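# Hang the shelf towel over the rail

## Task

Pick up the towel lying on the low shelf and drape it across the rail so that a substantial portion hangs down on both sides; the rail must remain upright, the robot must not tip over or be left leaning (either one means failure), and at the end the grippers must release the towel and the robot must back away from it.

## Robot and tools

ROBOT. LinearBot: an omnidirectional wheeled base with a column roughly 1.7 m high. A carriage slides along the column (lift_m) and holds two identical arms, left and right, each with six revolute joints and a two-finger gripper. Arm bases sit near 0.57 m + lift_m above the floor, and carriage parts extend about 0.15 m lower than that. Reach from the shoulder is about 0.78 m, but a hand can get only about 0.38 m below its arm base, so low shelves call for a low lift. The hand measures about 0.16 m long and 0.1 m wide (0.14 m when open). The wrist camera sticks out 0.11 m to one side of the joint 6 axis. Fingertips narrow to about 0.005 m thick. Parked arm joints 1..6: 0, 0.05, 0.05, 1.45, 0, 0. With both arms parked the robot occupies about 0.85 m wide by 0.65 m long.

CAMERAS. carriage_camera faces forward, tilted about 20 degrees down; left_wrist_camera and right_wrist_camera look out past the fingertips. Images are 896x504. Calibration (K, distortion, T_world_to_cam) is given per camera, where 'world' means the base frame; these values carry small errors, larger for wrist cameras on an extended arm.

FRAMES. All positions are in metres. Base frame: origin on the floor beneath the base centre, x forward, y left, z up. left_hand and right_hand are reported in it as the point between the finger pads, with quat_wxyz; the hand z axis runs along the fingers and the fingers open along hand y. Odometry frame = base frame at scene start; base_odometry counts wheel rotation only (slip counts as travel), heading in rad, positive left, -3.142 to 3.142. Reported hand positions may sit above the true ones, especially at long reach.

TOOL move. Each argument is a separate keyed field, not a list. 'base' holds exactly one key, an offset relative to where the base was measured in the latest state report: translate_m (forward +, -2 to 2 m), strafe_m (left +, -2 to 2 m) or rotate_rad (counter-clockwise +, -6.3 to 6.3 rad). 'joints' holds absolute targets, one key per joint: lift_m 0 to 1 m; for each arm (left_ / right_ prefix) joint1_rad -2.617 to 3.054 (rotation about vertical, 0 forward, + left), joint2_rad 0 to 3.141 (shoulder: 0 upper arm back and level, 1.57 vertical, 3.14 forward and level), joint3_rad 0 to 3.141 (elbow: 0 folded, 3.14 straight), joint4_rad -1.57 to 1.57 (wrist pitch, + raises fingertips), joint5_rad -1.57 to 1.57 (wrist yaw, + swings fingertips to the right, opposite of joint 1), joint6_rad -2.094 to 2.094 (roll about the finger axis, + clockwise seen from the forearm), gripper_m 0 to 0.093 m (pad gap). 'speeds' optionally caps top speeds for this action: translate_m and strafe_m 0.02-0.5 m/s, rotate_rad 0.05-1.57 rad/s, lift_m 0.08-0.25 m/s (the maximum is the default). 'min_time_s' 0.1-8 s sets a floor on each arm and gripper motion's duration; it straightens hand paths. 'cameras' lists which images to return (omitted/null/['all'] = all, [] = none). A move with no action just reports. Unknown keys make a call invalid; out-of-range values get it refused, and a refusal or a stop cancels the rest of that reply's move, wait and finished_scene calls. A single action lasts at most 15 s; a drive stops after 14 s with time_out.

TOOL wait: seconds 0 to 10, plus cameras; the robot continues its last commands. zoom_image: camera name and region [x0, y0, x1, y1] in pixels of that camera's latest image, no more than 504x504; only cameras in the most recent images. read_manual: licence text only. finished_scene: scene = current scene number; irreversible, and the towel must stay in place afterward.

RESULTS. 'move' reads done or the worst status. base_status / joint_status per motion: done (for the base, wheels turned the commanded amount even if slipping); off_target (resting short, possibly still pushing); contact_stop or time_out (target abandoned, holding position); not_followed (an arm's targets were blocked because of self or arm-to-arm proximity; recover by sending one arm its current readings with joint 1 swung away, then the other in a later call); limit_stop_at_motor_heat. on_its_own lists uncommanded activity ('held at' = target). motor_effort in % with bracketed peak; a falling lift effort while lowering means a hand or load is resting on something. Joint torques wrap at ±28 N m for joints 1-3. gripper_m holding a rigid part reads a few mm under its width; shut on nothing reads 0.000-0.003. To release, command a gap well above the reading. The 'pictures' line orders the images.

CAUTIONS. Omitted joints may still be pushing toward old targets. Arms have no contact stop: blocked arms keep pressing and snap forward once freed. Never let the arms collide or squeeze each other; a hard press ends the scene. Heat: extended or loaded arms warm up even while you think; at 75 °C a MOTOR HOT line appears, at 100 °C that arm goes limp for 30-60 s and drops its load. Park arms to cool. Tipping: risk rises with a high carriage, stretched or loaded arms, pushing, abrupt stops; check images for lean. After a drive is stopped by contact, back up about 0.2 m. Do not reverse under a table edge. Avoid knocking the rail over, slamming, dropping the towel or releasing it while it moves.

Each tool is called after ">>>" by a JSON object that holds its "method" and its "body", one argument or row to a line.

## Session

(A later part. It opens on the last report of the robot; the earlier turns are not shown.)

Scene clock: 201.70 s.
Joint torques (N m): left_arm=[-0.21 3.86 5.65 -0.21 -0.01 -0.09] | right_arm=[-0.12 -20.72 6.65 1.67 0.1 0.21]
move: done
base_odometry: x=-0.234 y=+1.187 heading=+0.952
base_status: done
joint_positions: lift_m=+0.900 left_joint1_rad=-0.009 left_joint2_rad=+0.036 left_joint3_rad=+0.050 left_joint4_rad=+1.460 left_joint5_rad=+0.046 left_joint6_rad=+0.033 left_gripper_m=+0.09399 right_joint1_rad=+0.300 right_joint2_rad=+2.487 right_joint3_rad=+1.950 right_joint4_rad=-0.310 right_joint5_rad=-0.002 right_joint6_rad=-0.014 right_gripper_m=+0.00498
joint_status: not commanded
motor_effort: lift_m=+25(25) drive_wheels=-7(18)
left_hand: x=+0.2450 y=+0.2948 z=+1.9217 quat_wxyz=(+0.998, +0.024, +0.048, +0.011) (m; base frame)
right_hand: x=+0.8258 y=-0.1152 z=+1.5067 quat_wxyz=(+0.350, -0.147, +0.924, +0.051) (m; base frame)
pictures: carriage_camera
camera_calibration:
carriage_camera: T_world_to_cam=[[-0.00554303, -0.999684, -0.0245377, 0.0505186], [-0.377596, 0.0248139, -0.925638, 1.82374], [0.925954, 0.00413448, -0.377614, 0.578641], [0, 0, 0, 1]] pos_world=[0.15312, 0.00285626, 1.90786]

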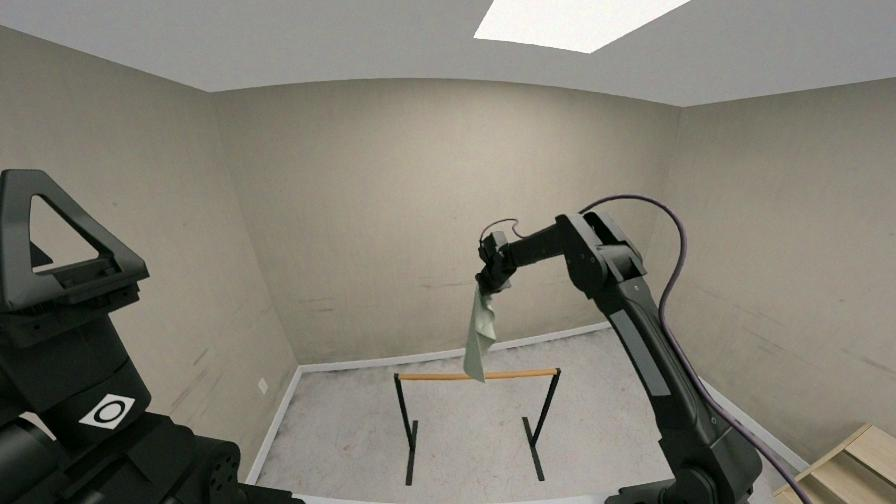

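>>> {"method": "move", "body": {
  "base": {"translate_m": 0.25},
  "speeds": {"translate_m": 0.2},
  "cameras": ["carriage_camera", "right_wrist_camera"]
}}

>>> {"method": "move", "body": {
  "joints": {"lift_m": 0.48},
  "speeds": {"lift_m": 0.15},
  "cameras": ["carriage_camera", "right_wrist_camera"]
}}

Scene clock: 216.33 s.
Joint torques (N m): left_arm=[-0.29 3.9 5.68 -0.21 -0.02 -0.08] | right_arm=[-0.23 -20.64 6.65 1.67 0.1 0.22]
move: done
MOTOR HOT: joint 2 (shoulder) of the right arm reports 75 °C; the controller stops that arm at 100 °C. To cool a motor, set the load down, stop pushing, or move to a pose that needs little force.
base_odometry: x=-0.090 y=+1.391 heading=+0.952
base_status: done
joint_positions: lift_m=+0.900 left_joint1_rad=-0.009 left_joint2_rad=+0.036 left_joint3_rad=+0.050 left_joint4_rad=+1.460 left_joint5_rad=+0.046 left_joint6_rad=+0.033 left_gripper_m=+0.09399 right_joint1_rad=+0.300 right_joint2_rad=+2.487 right_joint3_rad=+1.950 right_joint4_rad=-0.309 right_joint5_rad=-0.002 right_joint6_rad=-0.014 right_gripper_m=+0.00498
joint_status: not commanded
motor_effort: lift_m=+25(25) drive_wheels=-4(12)
left_hand: x=+0.2449 y=+0.2948 z=+1.9218 quat_wxyz=(+0.999, +0.024, +0.048, +0.011) (m; base frame)
right_hand: x=+0.8259 y=-0.1151 z=+1.5070 quat_wxyz=(+0.351, -0.147, +0.924, +0.052) (m; base frame)
pictures: carriage_camera, right_wrist_camera
camera_calibration:
carriage_camera: T_world_to_cam=[[-0.00554303, -0.999684, -0.0245377, 0.0505186], [-0.377596, 0.0248139, -0.925638, 1.82374], [0.925954, 0.00413448, -0.377614, 0.578641], [0, 0, 0, 1]] pos_world=[0.15312, 0.00285626, 1.90786]
right_wrist_camera: T_world_to_cam=[[0.327964, -0.943303, -0.0511741, -0.292937], [-0.940424, -0.320861, -0.112476, 0.921343], [0.0896796, 0.0850136, -0.992336, 1.55787], [0, 0, 0, 1]] pos_world=[0.822816, -0.113145, 1.63457]

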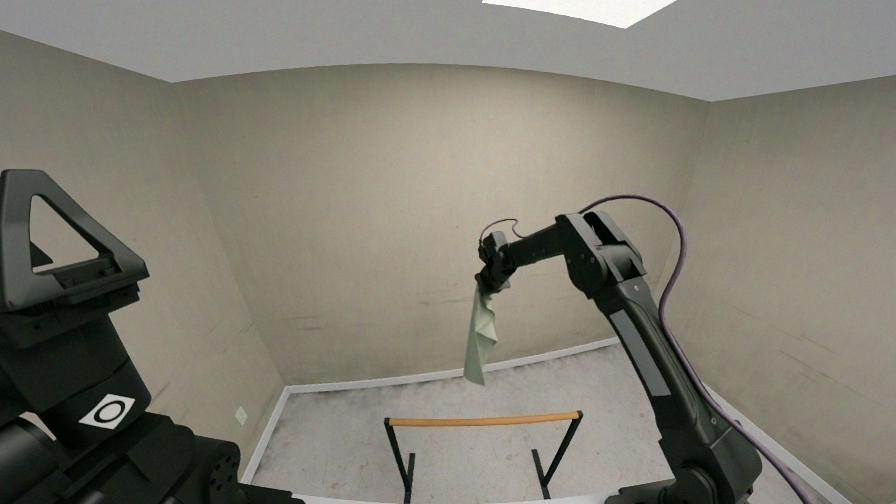

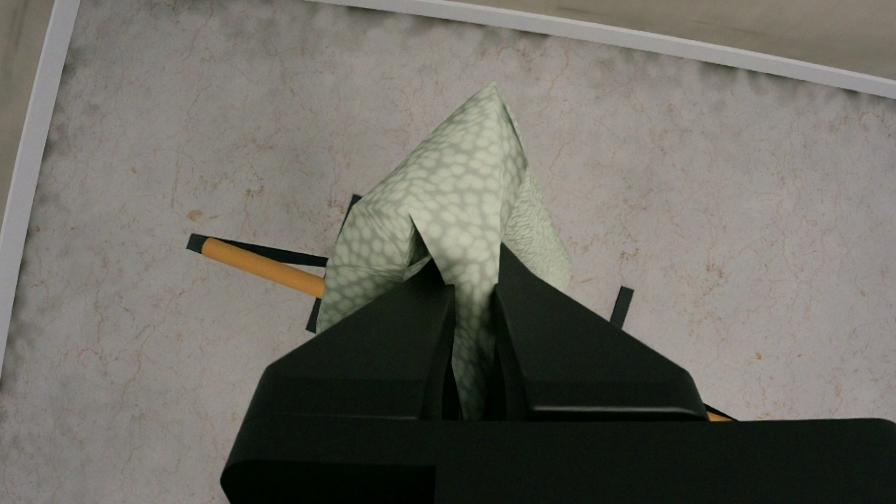

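Scene clock: 219.57 s.
Joint torques (N m): left_arm=[-0.25 3.84 5.7 -0.21 0 -0.07] | right_arm=[-0.28 -18.92 7.42 1.66 0.1 0.21]
move: done
MOTOR HOT: still on. Joint 2 (shoulder) of the right arm reports 76 °C.
base_odometry: x=-0.090 y=+1.391 heading=+0.952
base_status: not commanded
joint_positions: lift_m=+0.480 left_joint1_rad=-0.009 left_joint2_rad=+0.036 left_joint3_rad=+0.050 left_joint4_rad=+1.460 left_joint5_rad=+0.046 left_joint6_rad=+0.033 left_gripper_m=+0.09399 right_joint1_rad=+0.300 right_joint2_rad=+2.470 right_joint3_rad=+1.941 right_joint4_rad=-0.306 right_joint5_rad=-0.002 right_joint6_rad=-0.014 right_gripper_m=+0.00498
joint_status: all done
motor_effort: lift_m=+20(21) drive_wheels=-4(5)
left_hand: x=+0.2449 y=+0.2948 z=+1.5024 quat_wxyz=(+0.999, +0.024, +0.048, +0.011) (m; base frame)
right_hand: x=+0.8260 y=-0.1151 z=+1.0951 quat_wxyz=(+0.356, -0.146, +0.921, +0.052) (m; base frame)
pictures: carriage_camera, right_wrist_camera
camera_calibration:
carriage_camera: T_world_to_cam=[[-0.00554303, -0.999684, -0.0245377, 0.04023], [-0.377596, 0.0248139, -0.925638, 1.43562], [0.925954, 0.00413448, -0.377614, 0.420307], [0, 0, 0, 1]] pos_world=[0.15312, 0.00285626, 1.48856]
right_wrist_camera: T_world_to_cam=[[0.328548, -0.94312, -0.0507951, -0.314951], [-0.939086, -0.320453, -0.124205, 0.886775], [0.100863, 0.0885084, -0.990956, 1.13878], [0, 0, 0, 1]] pos_world=[0.821374, -0.113658, 1.22262]

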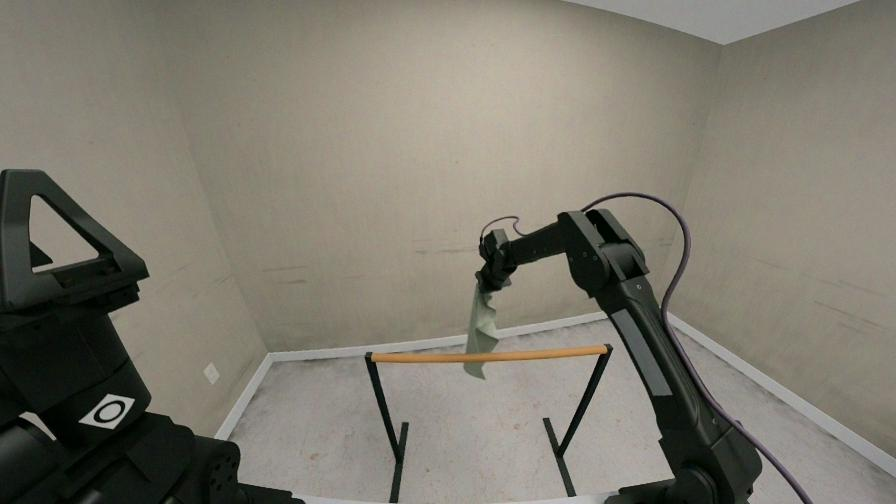

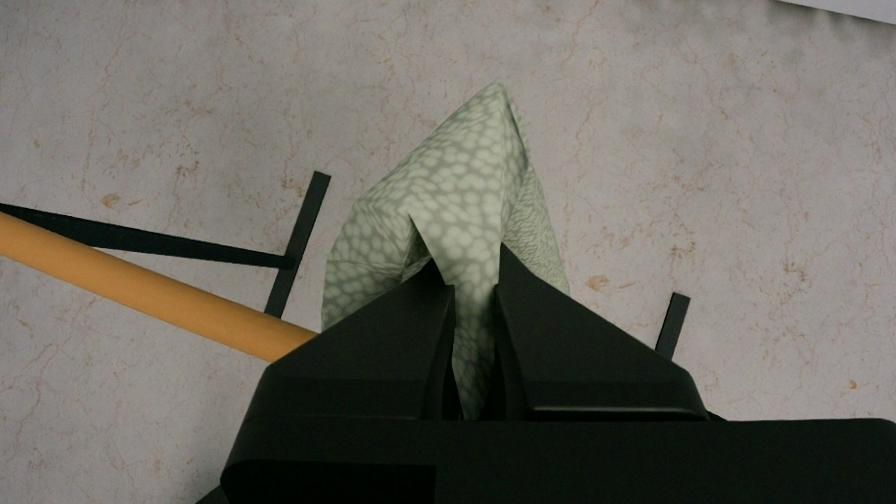

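>>> {"method": "move", "body": {
  "base": {"translate_m": -0.25},
  "speeds": {"translate_m": 0.15},
  "cameras": ["carriage_camera"]
}}

>>> {"method": "move", "body": {
  "joints": {"lift_m": 0.08},
  "speeds": {"lift_m": 0.15},
  "cameras": ["carriage_camera", "right_wrist_camera"]
}}

Scene clock: 224.37 s.
Joint torques (N m): left_arm=[-0.32 3.86 5.63 -0.21 -0.01 -0.1] | right_arm=[-0.18 -18.93 7.47 1.6 0.09 0.22]
move: done
MOTOR HOT: still on. Joint 2 (shoulder) of the right arm reports 78 °C.
base_odometry: x=-0.235 y=+1.188 heading=+0.952
base_status: done
joint_positions: lift_m=+0.480 left_joint1_rad=-0.009 left_joint2_rad=+0.036 left_joint3_rad=+0.050 left_joint4_rad=+1.460 left_joint5_rad=+0.046 left_joint6_rad=+0.033 left_gripper_m=+0.09399 right_joint1_rad=+0.300 right_joint2_rad=+2.470 right_joint3_rad=+1.941 right_joint4_rad=-0.305 right_joint5_rad=-0.002 right_joint6_rad=-0.014 right_gripper_m=+0.00498
joint_status: not commanded
motor_effort: lift_m=+20(20) drive_wheels=+2(12)
left_hand: x=+0.2450 y=+0.2948 z=+1.5024 quat_wxyz=(+0.998, +0.024, +0.048, +0.011) (m; base frame)
right_hand: x=+0.8261 y=-0.1150 z=+1.0952 quat_wxyz=(+0.356, -0.146, +0.921, +0.052) (m; base frame)
pictures: carriage_camera
camera_calibration:
carriage_camera: T_world_to_cam=[[-0.00554303, -0.999684, -0.0245377, 0.04023], [-0.377596, 0.0248139, -0.925638, 1.43562], [0.925954, 0.00413448, -0.377614, 0.420307], [0, 0, 0, 1]] pos_world=[0.15312, 0.00285626, 1.48856]

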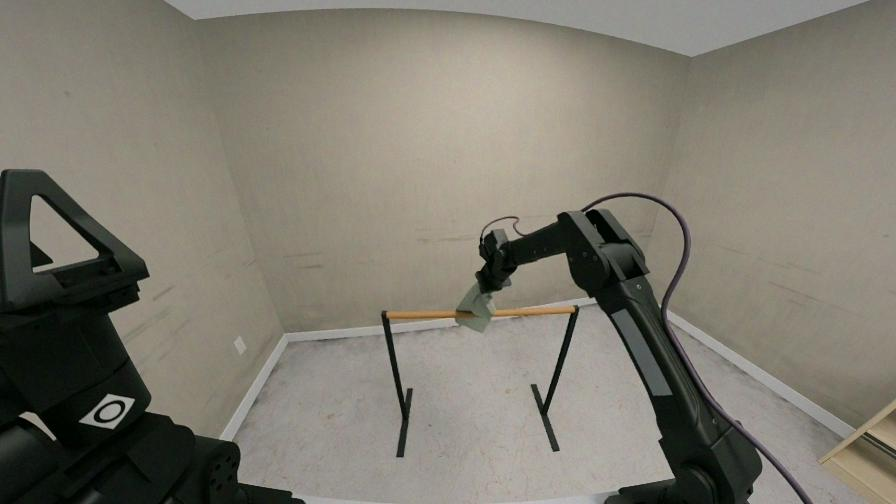

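Scene clock: 227.47 s.
Joint torques (N m): left_arm=[-0.29 3.85 5.63 -0.19 0.02 -0.09] | right_arm=[-0.35 -18.51 7.36 1.56 0.1 0.22]
move: done
MOTOR HOT: still on. Joint 2 (shoulder) of the right arm reports 79 °C.
base_odometry: x=-0.235 y=+1.188 heading=+0.952
base_status: not commanded
joint_positions: lift_m=+0.080 left_joint1_rad=-0.009 left_joint2_rad=+0.036 left_joint3_rad=+0.050 left_joint4_rad=+1.460 left_joint5_rad=+0.046 left_joint6_rad=+0.033 left_gripper_m=+0.09399 right_joint1_rad=+0.300 right_joint2_rad=+2.465 right_joint3_rad=+1.941 right_joint4_rad=-0.299 right_joint5_rad=-0.002 right_joint6_rad=-0.013 right_gripper_m=+0.00498
joint_status: all done
motor_effort: lift_m=+20(20) drive_wheels=+1(2)
left_hand: x=+0.2450 y=+0.2948 z=+1.1024 quat_wxyz=(+0.998, +0.024, +0.048, +0.011) (m; base frame)
right_hand: x=+0.8275 y=-0.1146 z=+0.6992 quat_wxyz=(+0.361, -0.146, +0.920, +0.053) (m; base frame)
pictures: carriage_camera, right_wrist_camera
camera_calibration:
carriage_camera: T_world_to_cam=[[-0.00554303, -0.999684, -0.0245377, 0.0304149], [-0.377596, 0.0248139, -0.925638, 1.06536], [0.925954, 0.00413448, -0.377614, 0.269262], [0, 0, 0, 1]] pos_world=[0.15312, 0.00285626, 1.08856]
right_wrist_camera: T_world_to_cam=[[0.328812, -0.943035, -0.0506805, -0.335342], [-0.937807, -0.31972, -0.135264, 0.845935], [0.111355, 0.092005, -0.989513, 0.736873], [0, 0, 0, 1]] pos_world=[0.821534, -0.113573, 0.826574]

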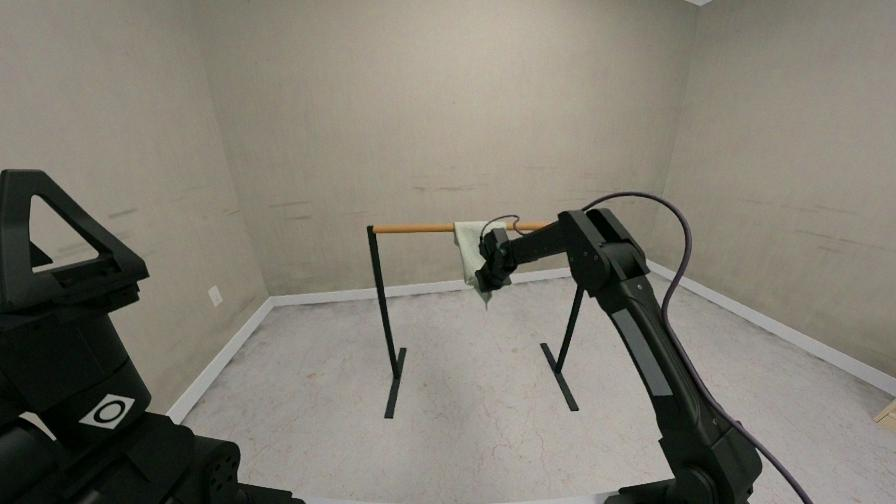

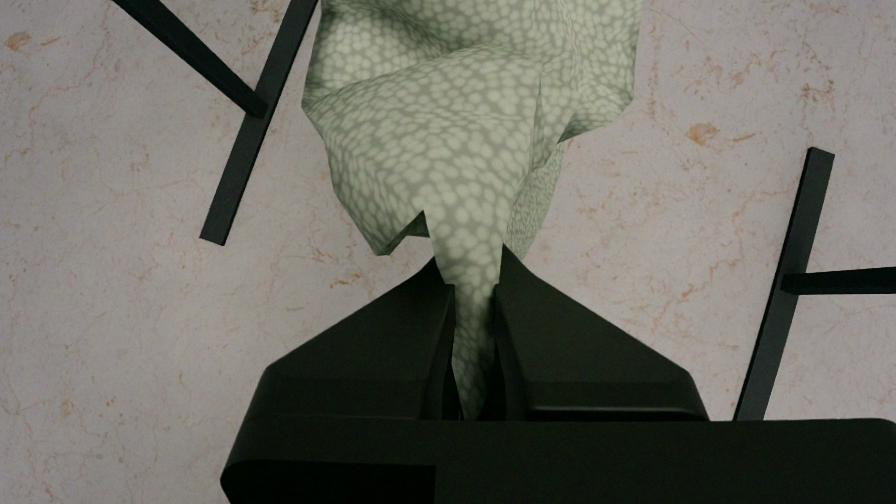

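>>> {"method": "zoom_image", "body": {
  "camera": "carriage_camera",
  "region": [400, 190, 600, 340]
}}

Scaled by 2.520 from the camera's 896x504 image, which has a finer 1280x720 frame.

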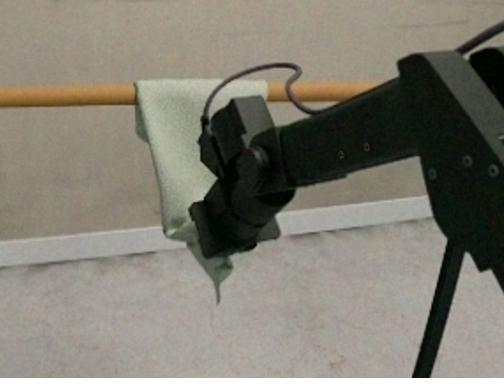

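>>> {"method": "move", "body": {
  "base": {"translate_m": 0.06},
  "joints": {"lift_m": 0.05},
  "speeds": {"translate_m": 0.1, "lift_m": 0.08},
  "cameras": ["carriage_camera"]
}}

>>> {"method": "move", "body": {
  "joints": {"right_gripper_m": 0.09},
  "min_time_s": 2,
  "cameras": ["carriage_camera", "right_wrist_camera"]
}}

>>> {"method": "zoom_image", "body": {
  "camera": "carriage_camera",
  "region": [400, 160, 600, 360]
}}

Scene clock: 238.90 s.
Joint torques (N m): left_arm=[-0.28 3.85 5.68 -0.21 0 -0.07] | right_arm=[-0.28 -18.37 7.35 1.58 0.1 0.2]
move: done
MOTOR HOT: still on. Joint 2 (shoulder) of the right arm reports 82 °C.
base_odometry: x=-0.200 y=+1.236 heading=+0.952
base_status: done
joint_positions: lift_m=+0.050 left_joint1_rad=-0.009 left_joint2_rad=+0.036 left_joint3_rad=+0.050 left_joint4_rad=+1.460 left_joint5_rad=+0.046 left_joint6_rad=+0.033 left_gripper_m=+0.09399 right_joint1_rad=+0.301 right_joint2_rad=+2.464 right_joint3_rad=+1.941 right_joint4_rad=-0.298 right_joint5_rad=-0.002 right_joint6_rad=-0.013 right_gripper_m=+0.00498
joint_status: all done
motor_effort: lift_m=+20(20) drive_wheels=+2(10)
left_hand: x=+0.2450 y=+0.2948 z=+1.0724 quat_wxyz=(+0.998, +0.024, +0.048, +0.011) (m; base frame)
right_hand: x=+0.8278 y=-0.1143 z=+0.6704 quat_wxyz=(+0.362, -0.146, +0.919, +0.053) (m; base frame)
pictures: carriage_camera
camera_calibration:
carriage_camera: T_world_to_cam=[[-0.00554303, -0.999684, -0.0245377, 0.0296763], [-0.377596, 0.0248139, -0.925638, 1.0375], [0.925954, 0.00413448, -0.377614, 0.257896], [0, 0, 0, 1]] pos_world=[0.15312, 0.00285626, 1.05846]

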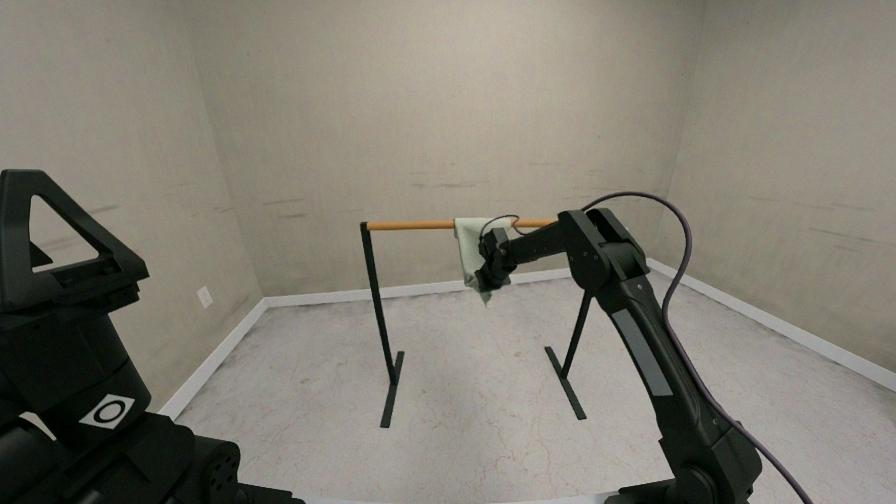

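Scene clock: 241.20 s.
Joint torques (N m): left_arm=[-0.29 3.95 5.63 -0.18 0 -0.07] | right_arm=[-0.35 -18.43 7.42 1.59 0.11 0.2]
move: done
MOTOR HOT: still on. Joint 2 (shoulder) of the right arm reports 81 °C.
base_odometry: x=-0.200 y=+1.236 heading=+0.952
base_status: not commanded
joint_positions: lift_m=+0.050 left_joint1_rad=-0.009 left_joint2_rad=+0.036 left_joint3_rad=+0.050 left_joint4_rad=+1.460 left_joint5_rad=+0.046 left_joint6_rad=+0.033 left_gripper_m=+0.09399 right_joint1_rad=+0.301 right_joint2_rad=+2.464 right_joint3_rad=+1.941 right_joint4_rad=-0.298 right_joint5_rad=-0.002 right_joint6_rad=-0.013 right_gripper_m=+0.08990
joint_status: all done
motor_effort: lift_m=+20(20) drive_wheels=+2(3)
left_hand: x=+0.2450 y=+0.2948 z=+1.0724 quat_wxyz=(+0.998, +0.024, +0.048, +0.011) (m; base frame)
right_hand: x=+0.8278 y=-0.1143 z=+0.6704 quat_wxyz=(+0.362, -0.146, +0.919, +0.054) (m; base frame)
pictures: carriage_camera, right_wrist_camera
camera_calibration:
carriage_camera: T_world_to_cam=[[-0.00554303, -0.999684, -0.0245377, 0.0296763], [-0.377596, 0.0248139, -0.925638, 1.0375], [0.925954, 0.00413448, -0.377614, 0.257896], [0, 0, 0, 1]] pos_world=[0.15312, 0.00285626, 1.05846]
right_wrist_camera: T_world_to_cam=[[0.329008, -0.94296, -0.0507907, -0.336677], [-0.937403, -0.319621, -0.138271, 0.844171], [0.11415, 0.0931036, -0.989091, 0.705864], [0, 0, 0, 1]] pos_world=[0.821523, -0.113377, 0.797789]

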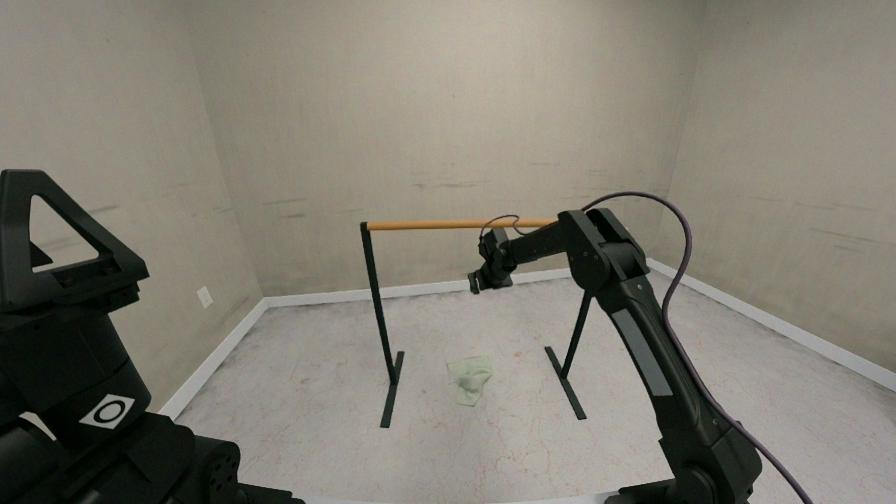

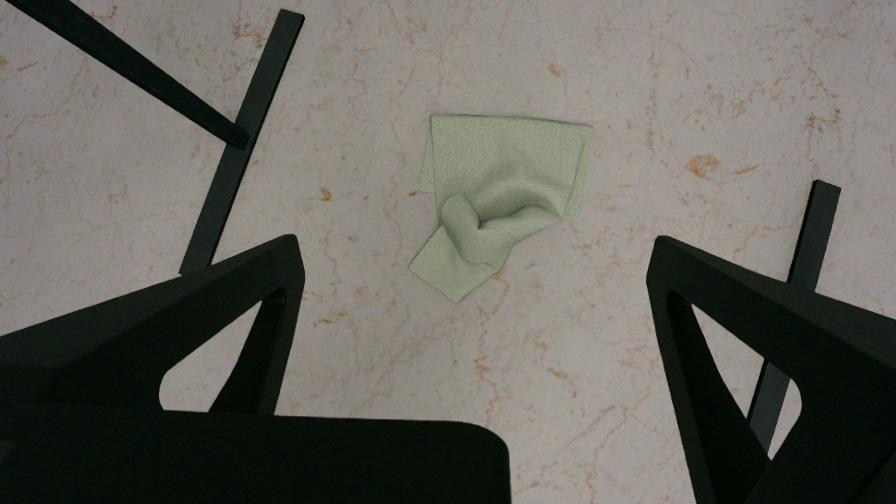

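Scaled by 2.520 from the camera's 896x504 image, which has a finer 1280x720 frame.

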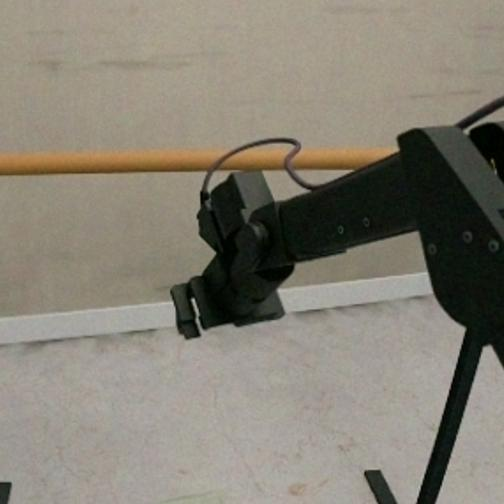

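>>> {"method": "move", "body": {
  "base": {"translate_m": -0.4},
  "cameras": []
}}

>>> {"method": "move", "body": {
  "joints": {"lift_m": 0.3, "right_joint1_rad": 0, "right_joint2_rad": 0.05, "right_joint3_rad": 0.05, "right_joint4_rad": 1.45, "right_joint5_rad": 0, "right_joint6_rad": 0},
  "min_time_s": 2.5,
  "cameras": ["carriage_camera"]
}}

>>> {"method": "zoom_image", "body": {
  "camera": "carriage_camera",
  "region": [300, 180, 600, 420]
}}

Scene clock: 313.70 s.
Joint torques (N m): left_arm=[-0.32 3.89 5.7 -0.18 0.02 -0.07] | right_arm=[-0.21 -18.18 7.35 1.59 0.09 0.21]
move: done
MOTOR HOT: still on. Joint 2 (shoulder) of the right arm reports 80 °C.
base_odometry: x=-0.432 y=+0.911 heading=+0.952
base_status: done
joint_positions: lift_m=+0.050 left_joint1_rad=-0.009 left_joint2_rad=+0.036 left_joint3_rad=+0.050 left_joint4_rad=+1.460 left_joint5_rad=+0.046 left_joint6_rad=+0.033 left_gripper_m=+0.09399 right_joint1_rad=+0.300 right_joint2_rad=+2.464 right_joint3_rad=+1.941 right_joint4_rad=-0.298 right_joint5_rad=-0.002 right_joint6_rad=-0.013 right_gripper_m=+0.08990
joint_status: not commanded
motor_effort: lift_m=+20(20) drive_wheels=-1(11)
left_hand: x=+0.2450 y=+0.2948 z=+1.0724 quat_wxyz=(+0.998, +0.024, +0.048, +0.011) (m; base frame)
right_hand: x=+0.8279 y=-0.1145 z=+0.6704 quat_wxyz=(+0.362, -0.146, +0.919, +0.053) (m; base frame)
pictures: none
No camera images: "cameras" was empty.

Scene clock: 316.57 s.
Joint torques (N m): left_arm=[-0.24 3.88 5.67 -0.2 0 -0.08] | right_arm=[-0.85 2.78 4.92 0.07 0.09 0.21]
move: done
MOTOR HOT: still on. Joint 2 (shoulder) of the right arm reports 79 °C.
base_odometry: x=-0.432 y=+0.911 heading=+0.952
base_status: not commanded
joint_positions: lift_m=+0.300 left_joint1_rad=-0.009 left_joint2_rad=+0.036 left_joint3_rad=+0.050 left_joint4_rad=+1.460 left_joint5_rad=+0.046 left_joint6_rad=+0.033 left_gripper_m=+0.09399 right_joint1_rad=+0.007 right_joint2_rad=+0.062 right_joint3_rad=+0.061 right_joint4_rad=+1.433 right_joint5_rad=-0.002 right_joint6_rad=-0.013 right_gripper_m=+0.08990
joint_status: all done
motor_effort: lift_m=+24(30) drive_wheels=+2(2)
left_hand: x=+0.2450 y=+0.2948 z=+1.3218 quat_wxyz=(+0.998, +0.024, +0.048, +0.011) (m; base frame)
right_hand: x=+0.2563 y=-0.3023 z=+1.3241 quat_wxyz=(+0.998, -0.002, +0.069, -0.003) (m; base frame)
pictures: carriage_camera
camera_calibration:
carriage_camera: T_world_to_cam=[[-0.00554303, -0.999684, -0.0245377, 0.0357985], [-0.377596, 0.0248139, -0.925638, 1.26845], [0.925954, 0.00413448, -0.377614, 0.35211], [0, 0, 0, 1]] pos_world=[0.15312, 0.00285626, 1.30796]

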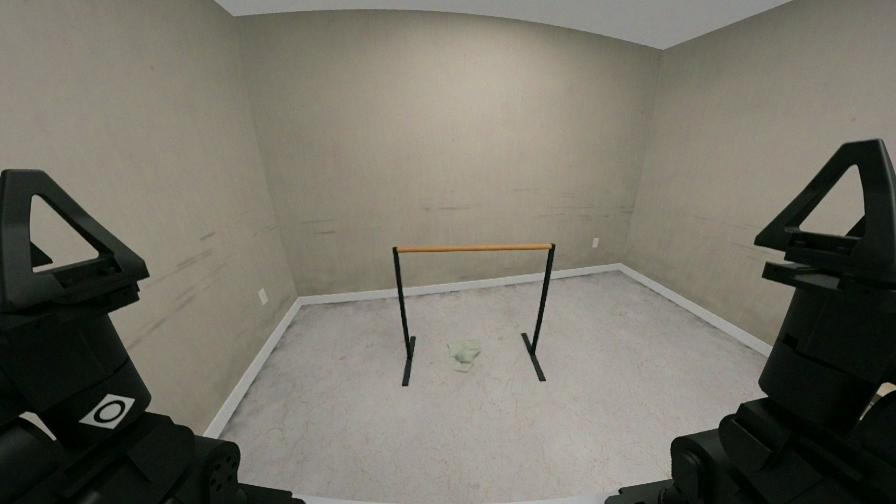

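Scaled by 1.680 from the camera's 896x504 image, which has a finer 1280x720 frame.

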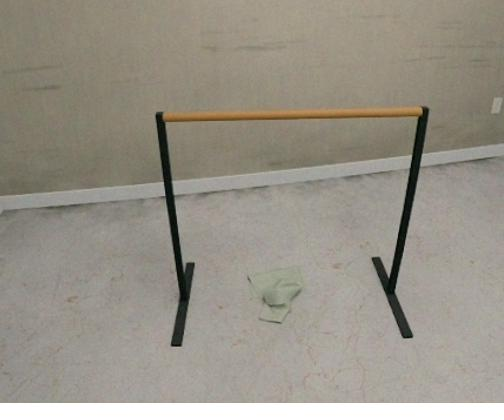

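>>> {"method": "move", "body": {
  "base": {"rotate_rad": 1.3},
  "cameras": ["carriage_camera"]
}}

>>> {"method": "move", "body": {
  "base": {"rotate_rad": 1.3},
  "cameras": ["carriage_camera"]
}}

>>> {"method": "move", "body": {
  "base": {"rotate_rad": 1.3},
  "cameras": ["carriage_camera"]
}}

Scene clock: 343.93 s.
Joint torques (N m): left_arm=[-0.34 3.88 5.63 -0.19 0 -0.08] | right_arm=[-0.95 2.7 4.9 -0.02 0.09 0.21]
move: done
MOTOR HOT: cleared for the motors of the right arm.
base_odometry: x=-0.432 y=+0.911 heading=+2.252
base_status: done
joint_positions: lift_m=+0.300 left_joint1_rad=-0.009 left_joint2_rad=+0.036 left_joint3_rad=+0.050 left_joint4_rad=+1.460 left_joint5_rad=+0.046 left_joint6_rad=+0.033 left_gripper_m=+0.09399 right_joint1_rad=+0.007 right_joint2_rad=+0.062 right_joint3_rad=+0.061 right_joint4_rad=+1.439 right_joint5_rad=-0.002 right_joint6_rad=-0.013 right_gripper_m=+0.08990
joint_status: not commanded
motor_effort: lift_m=+24(24) drive_wheels=+6(13)
left_hand: x=+0.2450 y=+0.2948 z=+1.3218 quat_wxyz=(+0.998, +0.024, +0.048, +0.011) (m; base frame)
right_hand: x=+0.2550 y=-0.3024 z=+1.3242 quat_wxyz=(+0.998, -0.001, +0.066, -0.003) (m; base frame)
pictures: carriage_camera
camera_calibration:
carriage_camera: T_world_to_cam=[[-0.00554303, -0.999684, -0.0245377, 0.0357985], [-0.377596, 0.0248139, -0.925638, 1.26845], [0.925954, 0.00413448, -0.377614, 0.35211], [0, 0, 0, 1]] pos_world=[0.15312, 0.00285626, 1.30796]

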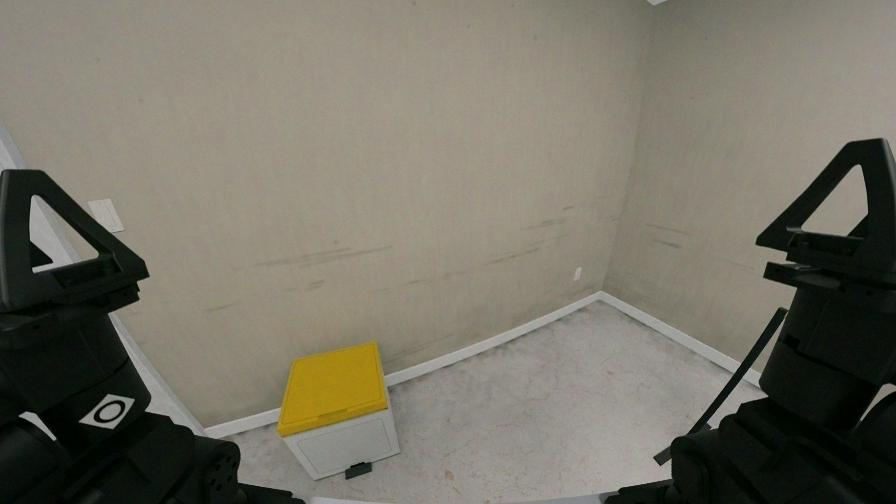

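Scene clock: 346.80 s.
Joint torques (N m): left_arm=[-0.34 3.89 5.6 -0.21 0 -0.1] | right_arm=[-0.84 2.74 4.93 -0.04 0.09 0.21]
move: done
base_odometry: x=-0.432 y=+0.911 heading=-2.732
base_status: done
joint_positions: lift_m=+0.300 left_joint1_rad=-0.009 left_joint2_rad=+0.036 left_joint3_rad=+0.050 left_joint4_rad=+1.460 left_joint5_rad=+0.046 left_joint6_rad=+0.033 left_gripper_m=+0.09400 right_joint1_rad=+0.007 right_joint2_rad=+0.062 right_joint3_rad=+0.061 right_joint4_rad=+1.440 right_joint5_rad=-0.002 right_joint6_rad=-0.013 right_gripper_m=+0.08990
joint_status: not commanded
motor_effort: lift_m=+24(24) drive_wheels=+7(12)
left_hand: x=+0.2450 y=+0.2948 z=+1.3218 quat_wxyz=(+0.998, +0.024, +0.048, +0.011) (m; base frame)
right_hand: x=+0.2547 y=-0.3024 z=+1.3242 quat_wxyz=(+0.998, -0.001, +0.066, -0.003) (m; base frame)
pictures: carriage_camera
camera_calibration:
carriage_camera: T_world_to_cam=[[-0.00554303, -0.999684, -0.0245377, 0.0357985], [-0.377596, 0.0248139, -0.925638, 1.26845], [0.925954, 0.00413448, -0.377614, 0.35211], [0, 0, 0, 1]] pos_world=[0.15312, 0.00285626, 1.30796]

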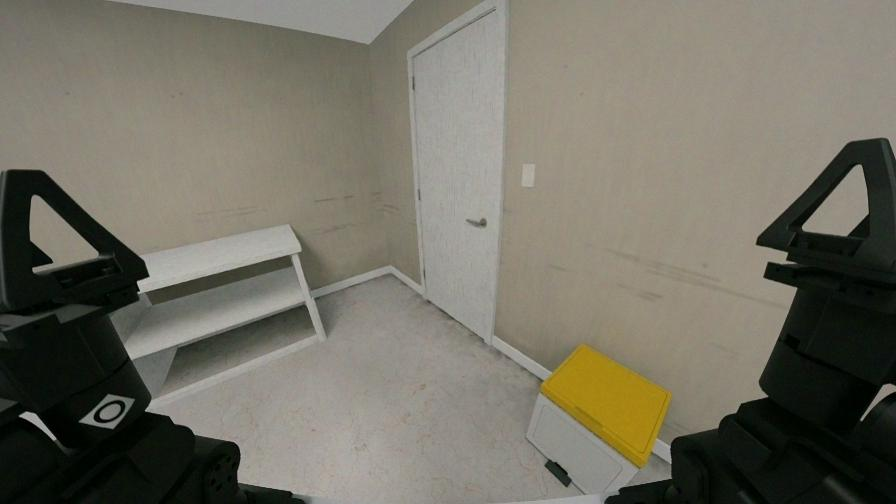

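Scene clock: 349.67 s.
Joint torques (N m): left_arm=[-0.28 3.88 5.67 -0.21 0.01 -0.09] | right_arm=[-0.9 2.78 4.85 -0.04 0.11 0.2]
move: done
base_odometry: x=-0.432 y=+0.911 heading=-1.432
base_status: done
joint_positions: lift_m=+0.300 left_joint1_rad=-0.009 left_joint2_rad=+0.036 left_joint3_rad=+0.050 left_joint4_rad=+1.460 left_joint5_rad=+0.046 left_joint6_rad=+0.033 left_gripper_m=+0.09400 right_joint1_rad=+0.007 right_joint2_rad=+0.062 right_joint3_rad=+0.061 right_joint4_rad=+1.442 right_joint5_rad=-0.002 right_joint6_rad=-0.013 right_gripper_m=+0.08991
joint_status: not commanded
motor_effort: lift_m=+24(24) drive_wheels=+6(12)
left_hand: x=+0.2450 y=+0.2948 z=+1.3218 quat_wxyz=(+0.998, +0.024, +0.048, +0.011) (m; base frame)
right_hand: x=+0.2544 y=-0.3024 z=+1.3242 quat_wxyz=(+0.998, -0.001, +0.065, -0.003) (m; base frame)
pictures: carriage_camera
camera_calibration:
carriage_camera: T_world_to_cam=[[-0.00554303, -0.999684, -0.0245377, 0.0357985], [-0.377596, 0.0248139, -0.925638, 1.26845], [0.925954, 0.00413448, -0.377614, 0.35211], [0, 0, 0, 1]] pos_world=[0.15312, 0.00285626, 1.30796]

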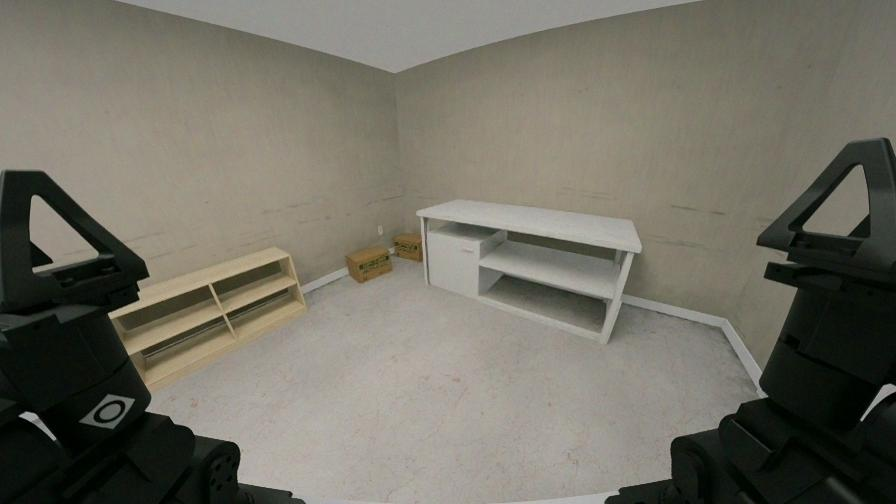

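>>> {"method": "move", "body": {
  "base": {"rotate_rad": 2.384},
  "cameras": []
}}

>>> {"method": "move", "body": {
  "base": {"strafe_m": -0.157},
  "joints": {"lift_m": 0.14, "left_joint1_rad": 0, "left_joint2_rad": 1.94, "left_joint3_rad": 0.74, "left_joint4_rad": 1.2, "left_joint5_rad": 0, "left_joint6_rad": 1.57, "right_joint1_rad": 0, "right_joint2_rad": 1.94, "right_joint3_rad": 0.74, "right_joint4_rad": 1.2, "right_joint5_rad": 0, "right_joint6_rad": -1.57, "left_gripper_m": 0.093, "right_gripper_m": 0.093},
  "min_time_s": 3,
  "cameras": ["carriage_camera"]
}}

>>> {"method": "move", "body": {
  "base": {"translate_m": 0.5},
  "speeds": {"translate_m": 0.25}
}}

Scene clock: 388.57 s.
Joint torques (N m): left_arm=[-0.24 3.85 5.68 -0.21 0.01 -0.09] | right_arm=[-0.9 2.8 5.12 -0.06 0.11 0.2]
move: done
base_odometry: x=-0.432 y=+0.911 heading=+0.951
base_status: done
joint_positions: lift_m=+0.300 left_joint1_rad=-0.009 left_joint2_rad=+0.036 left_joint3_rad=+0.050 left_joint4_rad=+1.460 left_joint5_rad=+0.046 left_joint6_rad=+0.033 left_gripper_m=+0.09401 right_joint1_rad=+0.007 right_joint2_rad=+0.062 right_joint3_rad=+0.059 right_joint4_rad=+1.442 right_joint5_rad=-0.002 right_joint6_rad=-0.013 right_gripper_m=+0.08992
joint_status: not commanded
motor_effort: lift_m=+24(24) drive_wheels=+7(13)
left_hand: x=+0.2450 y=+0.2948 z=+1.3218 quat_wxyz=(+0.998, +0.024, +0.048, +0.011) (m; base frame)
right_hand: x=+0.2548 y=-0.3024 z=+1.3237 quat_wxyz=(+0.998, -0.001, +0.066, -0.003) (m; base frame)
pictures: none
No camera images: "cameras" was empty.

Scene clock: 391.90 s.
Joint torques (N m): left_arm=[0.35 -7.05 6.65 2.33 -0.11 -0.04] | right_arm=[-0.73 -8.02 7.08 1.84 0.08 0.04]
move: done
base_odometry: x=-0.304 y=+0.820 heading=+0.953
base_status: done
joint_positions: lift_m=+0.140 left_joint1_rad=-0.008 left_joint2_rad=+1.922 left_joint3_rad=+0.722 left_joint4_rad=+1.222 left_joint5_rad=+0.013 left_joint6_rad=+1.558 left_gripper_m=+0.09309 right_joint1_rad=+0.005 right_joint2_rad=+1.920 right_joint3_rad=+0.722 right_joint4_rad=+1.220 right_joint5_rad=-0.002 right_joint6_rad=-1.554 right_gripper_m=+0.09287
joint_status: all done
motor_effort: lift_m=+20(21) drive_wheels=-6(14)
left_hand: x=+0.7222 y=+0.2969 z=+0.8915 quat_wxyz=(+0.514, +0.497, +0.493, +0.497) (m; base frame)
right_hand: x=+0.7221 y=-0.3000 z=+0.8918 quat_wxyz=(+0.511, -0.492, +0.497, -0.499) (m; base frame)
pictures: carriage_camera
camera_calibration:
carriage_camera: T_world_to_cam=[[-0.00554303, -0.999684, -0.0245377, 0.0318847], [-0.377596, 0.0248139, -0.925638, 1.12081], [0.925954, 0.00413448, -0.377614, 0.291881], [0, 0, 0, 1]] pos_world=[0.15312, 0.00285626, 1.14846]

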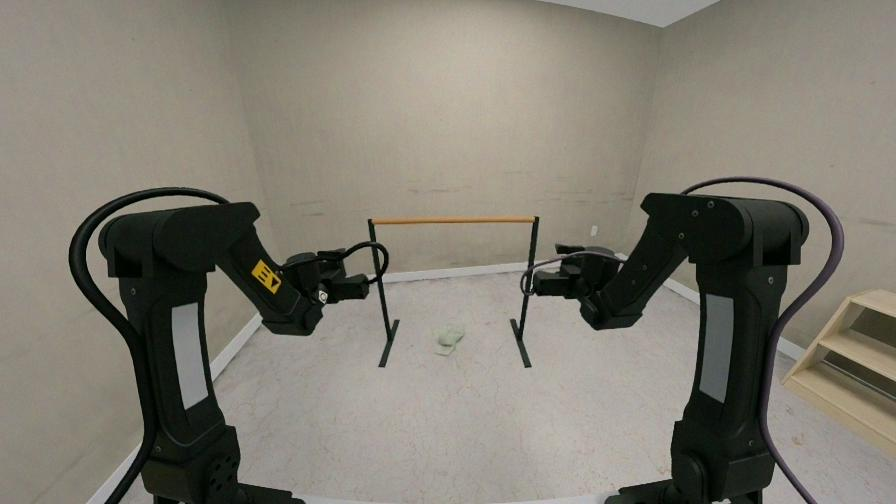

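Scene clock: 395.20 s.
Joint torques (N m): left_arm=[0.08 -7.06 6.71 2.34 -0.11 -0.05] | right_arm=[-0.68 -8.05 7.01 1.85 0.08 0.01]
move: done
base_odometry: x=-0.014 y=+1.227 heading=+0.952
base_status: done
joint_positions: lift_m=+0.140 left_joint1_rad=-0.005 left_joint2_rad=+1.922 left_joint3_rad=+0.723 left_joint4_rad=+1.220 left_joint5_rad=+0.012 left_joint6_rad=+1.560 left_gripper_m=+0.09308 right_joint1_rad=+0.004 right_joint2_rad=+1.920 right_joint3_rad=+0.723 right_joint4_rad=+1.218 right_joint5_rad=-0.001 right_joint6_rad=-1.556 right_gripper_m=+0.09287
joint_status: not commanded
motor_effort: lift_m=+20(20) drive_wheels=-5(13)
left_hand: x=+0.7224 y=+0.2985 z=+0.8911 quat_wxyz=(+0.512, +0.496, +0.494, +0.498) (m; base frame)
right_hand: x=+0.7223 y=-0.3005 z=+0.8918 quat_wxyz=(+0.510, -0.493, +0.497, -0.500) (m; base frame)
pictures: carriage_camera, left_wrist_camera, right_wrist_camera
camera_calibration:
carriage_camera: T_world_to_cam=[[-0.00554303, -0.999684, -0.0245377, 0.0318847], [-0.377596, 0.0248139, -0.925638, 1.12081], [0.925954, 0.00413448, -0.377614, 0.291881], [0, 0, 0, 1]] pos_world=[0.15312, 0.00285626, 1.14846]
left_wrist_camera: T_world_to_cam=[[-0.000655414, 0.0118267, -0.99993, 0.886585], [-0.576994, 0.816686, 0.0100375, 0.165972], [0.816748, 0.57696, 0.00628865, -0.646986], [0, 0, 0, 1]] pos_world=[0.62477, 0.227253, 0.888925]
right_wrist_camera: T_world_to_cam=[[0.0388496, -0.0365092, 0.998578, -0.920124], [-0.569253, -0.822124, -0.00791105, 0.183209], [0.821244, -0.568136, -0.0527221, -0.590276], [0, 0, 0, 1]] pos_world=[0.624799, -0.21833, 0.889145]

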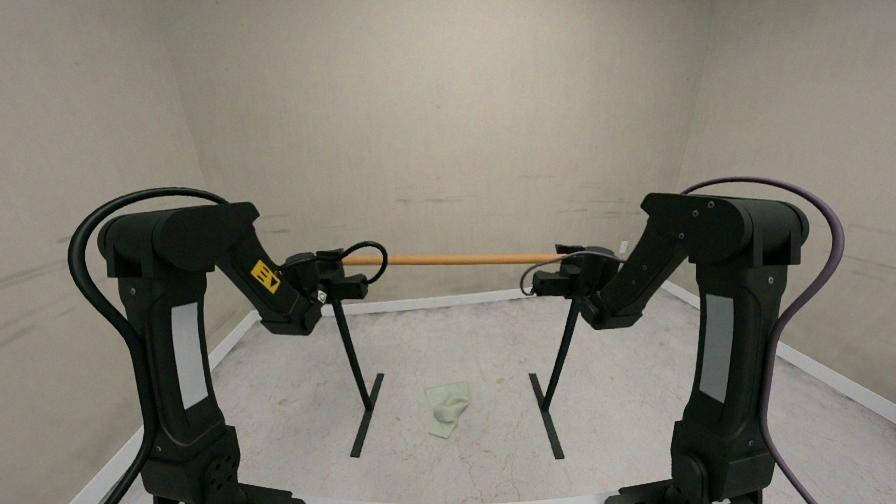

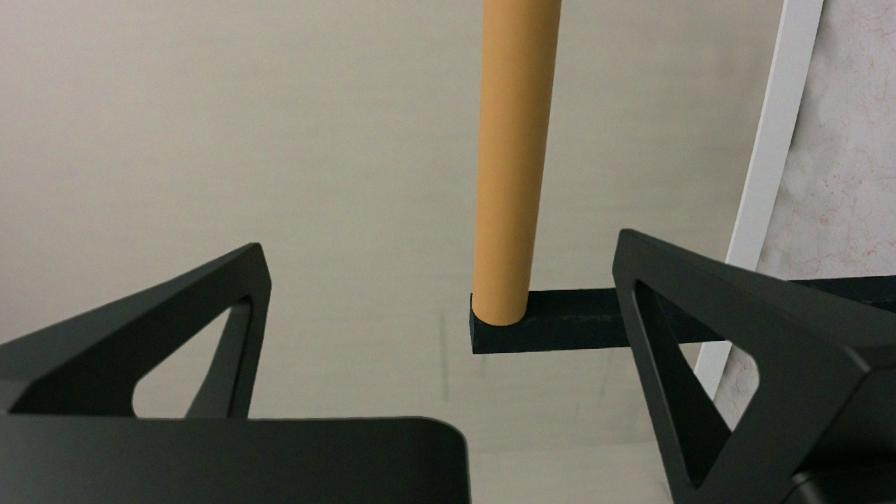

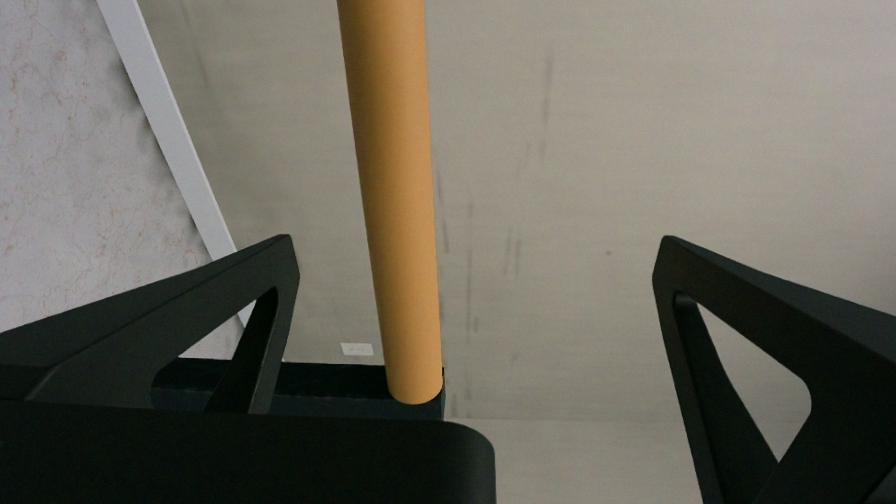

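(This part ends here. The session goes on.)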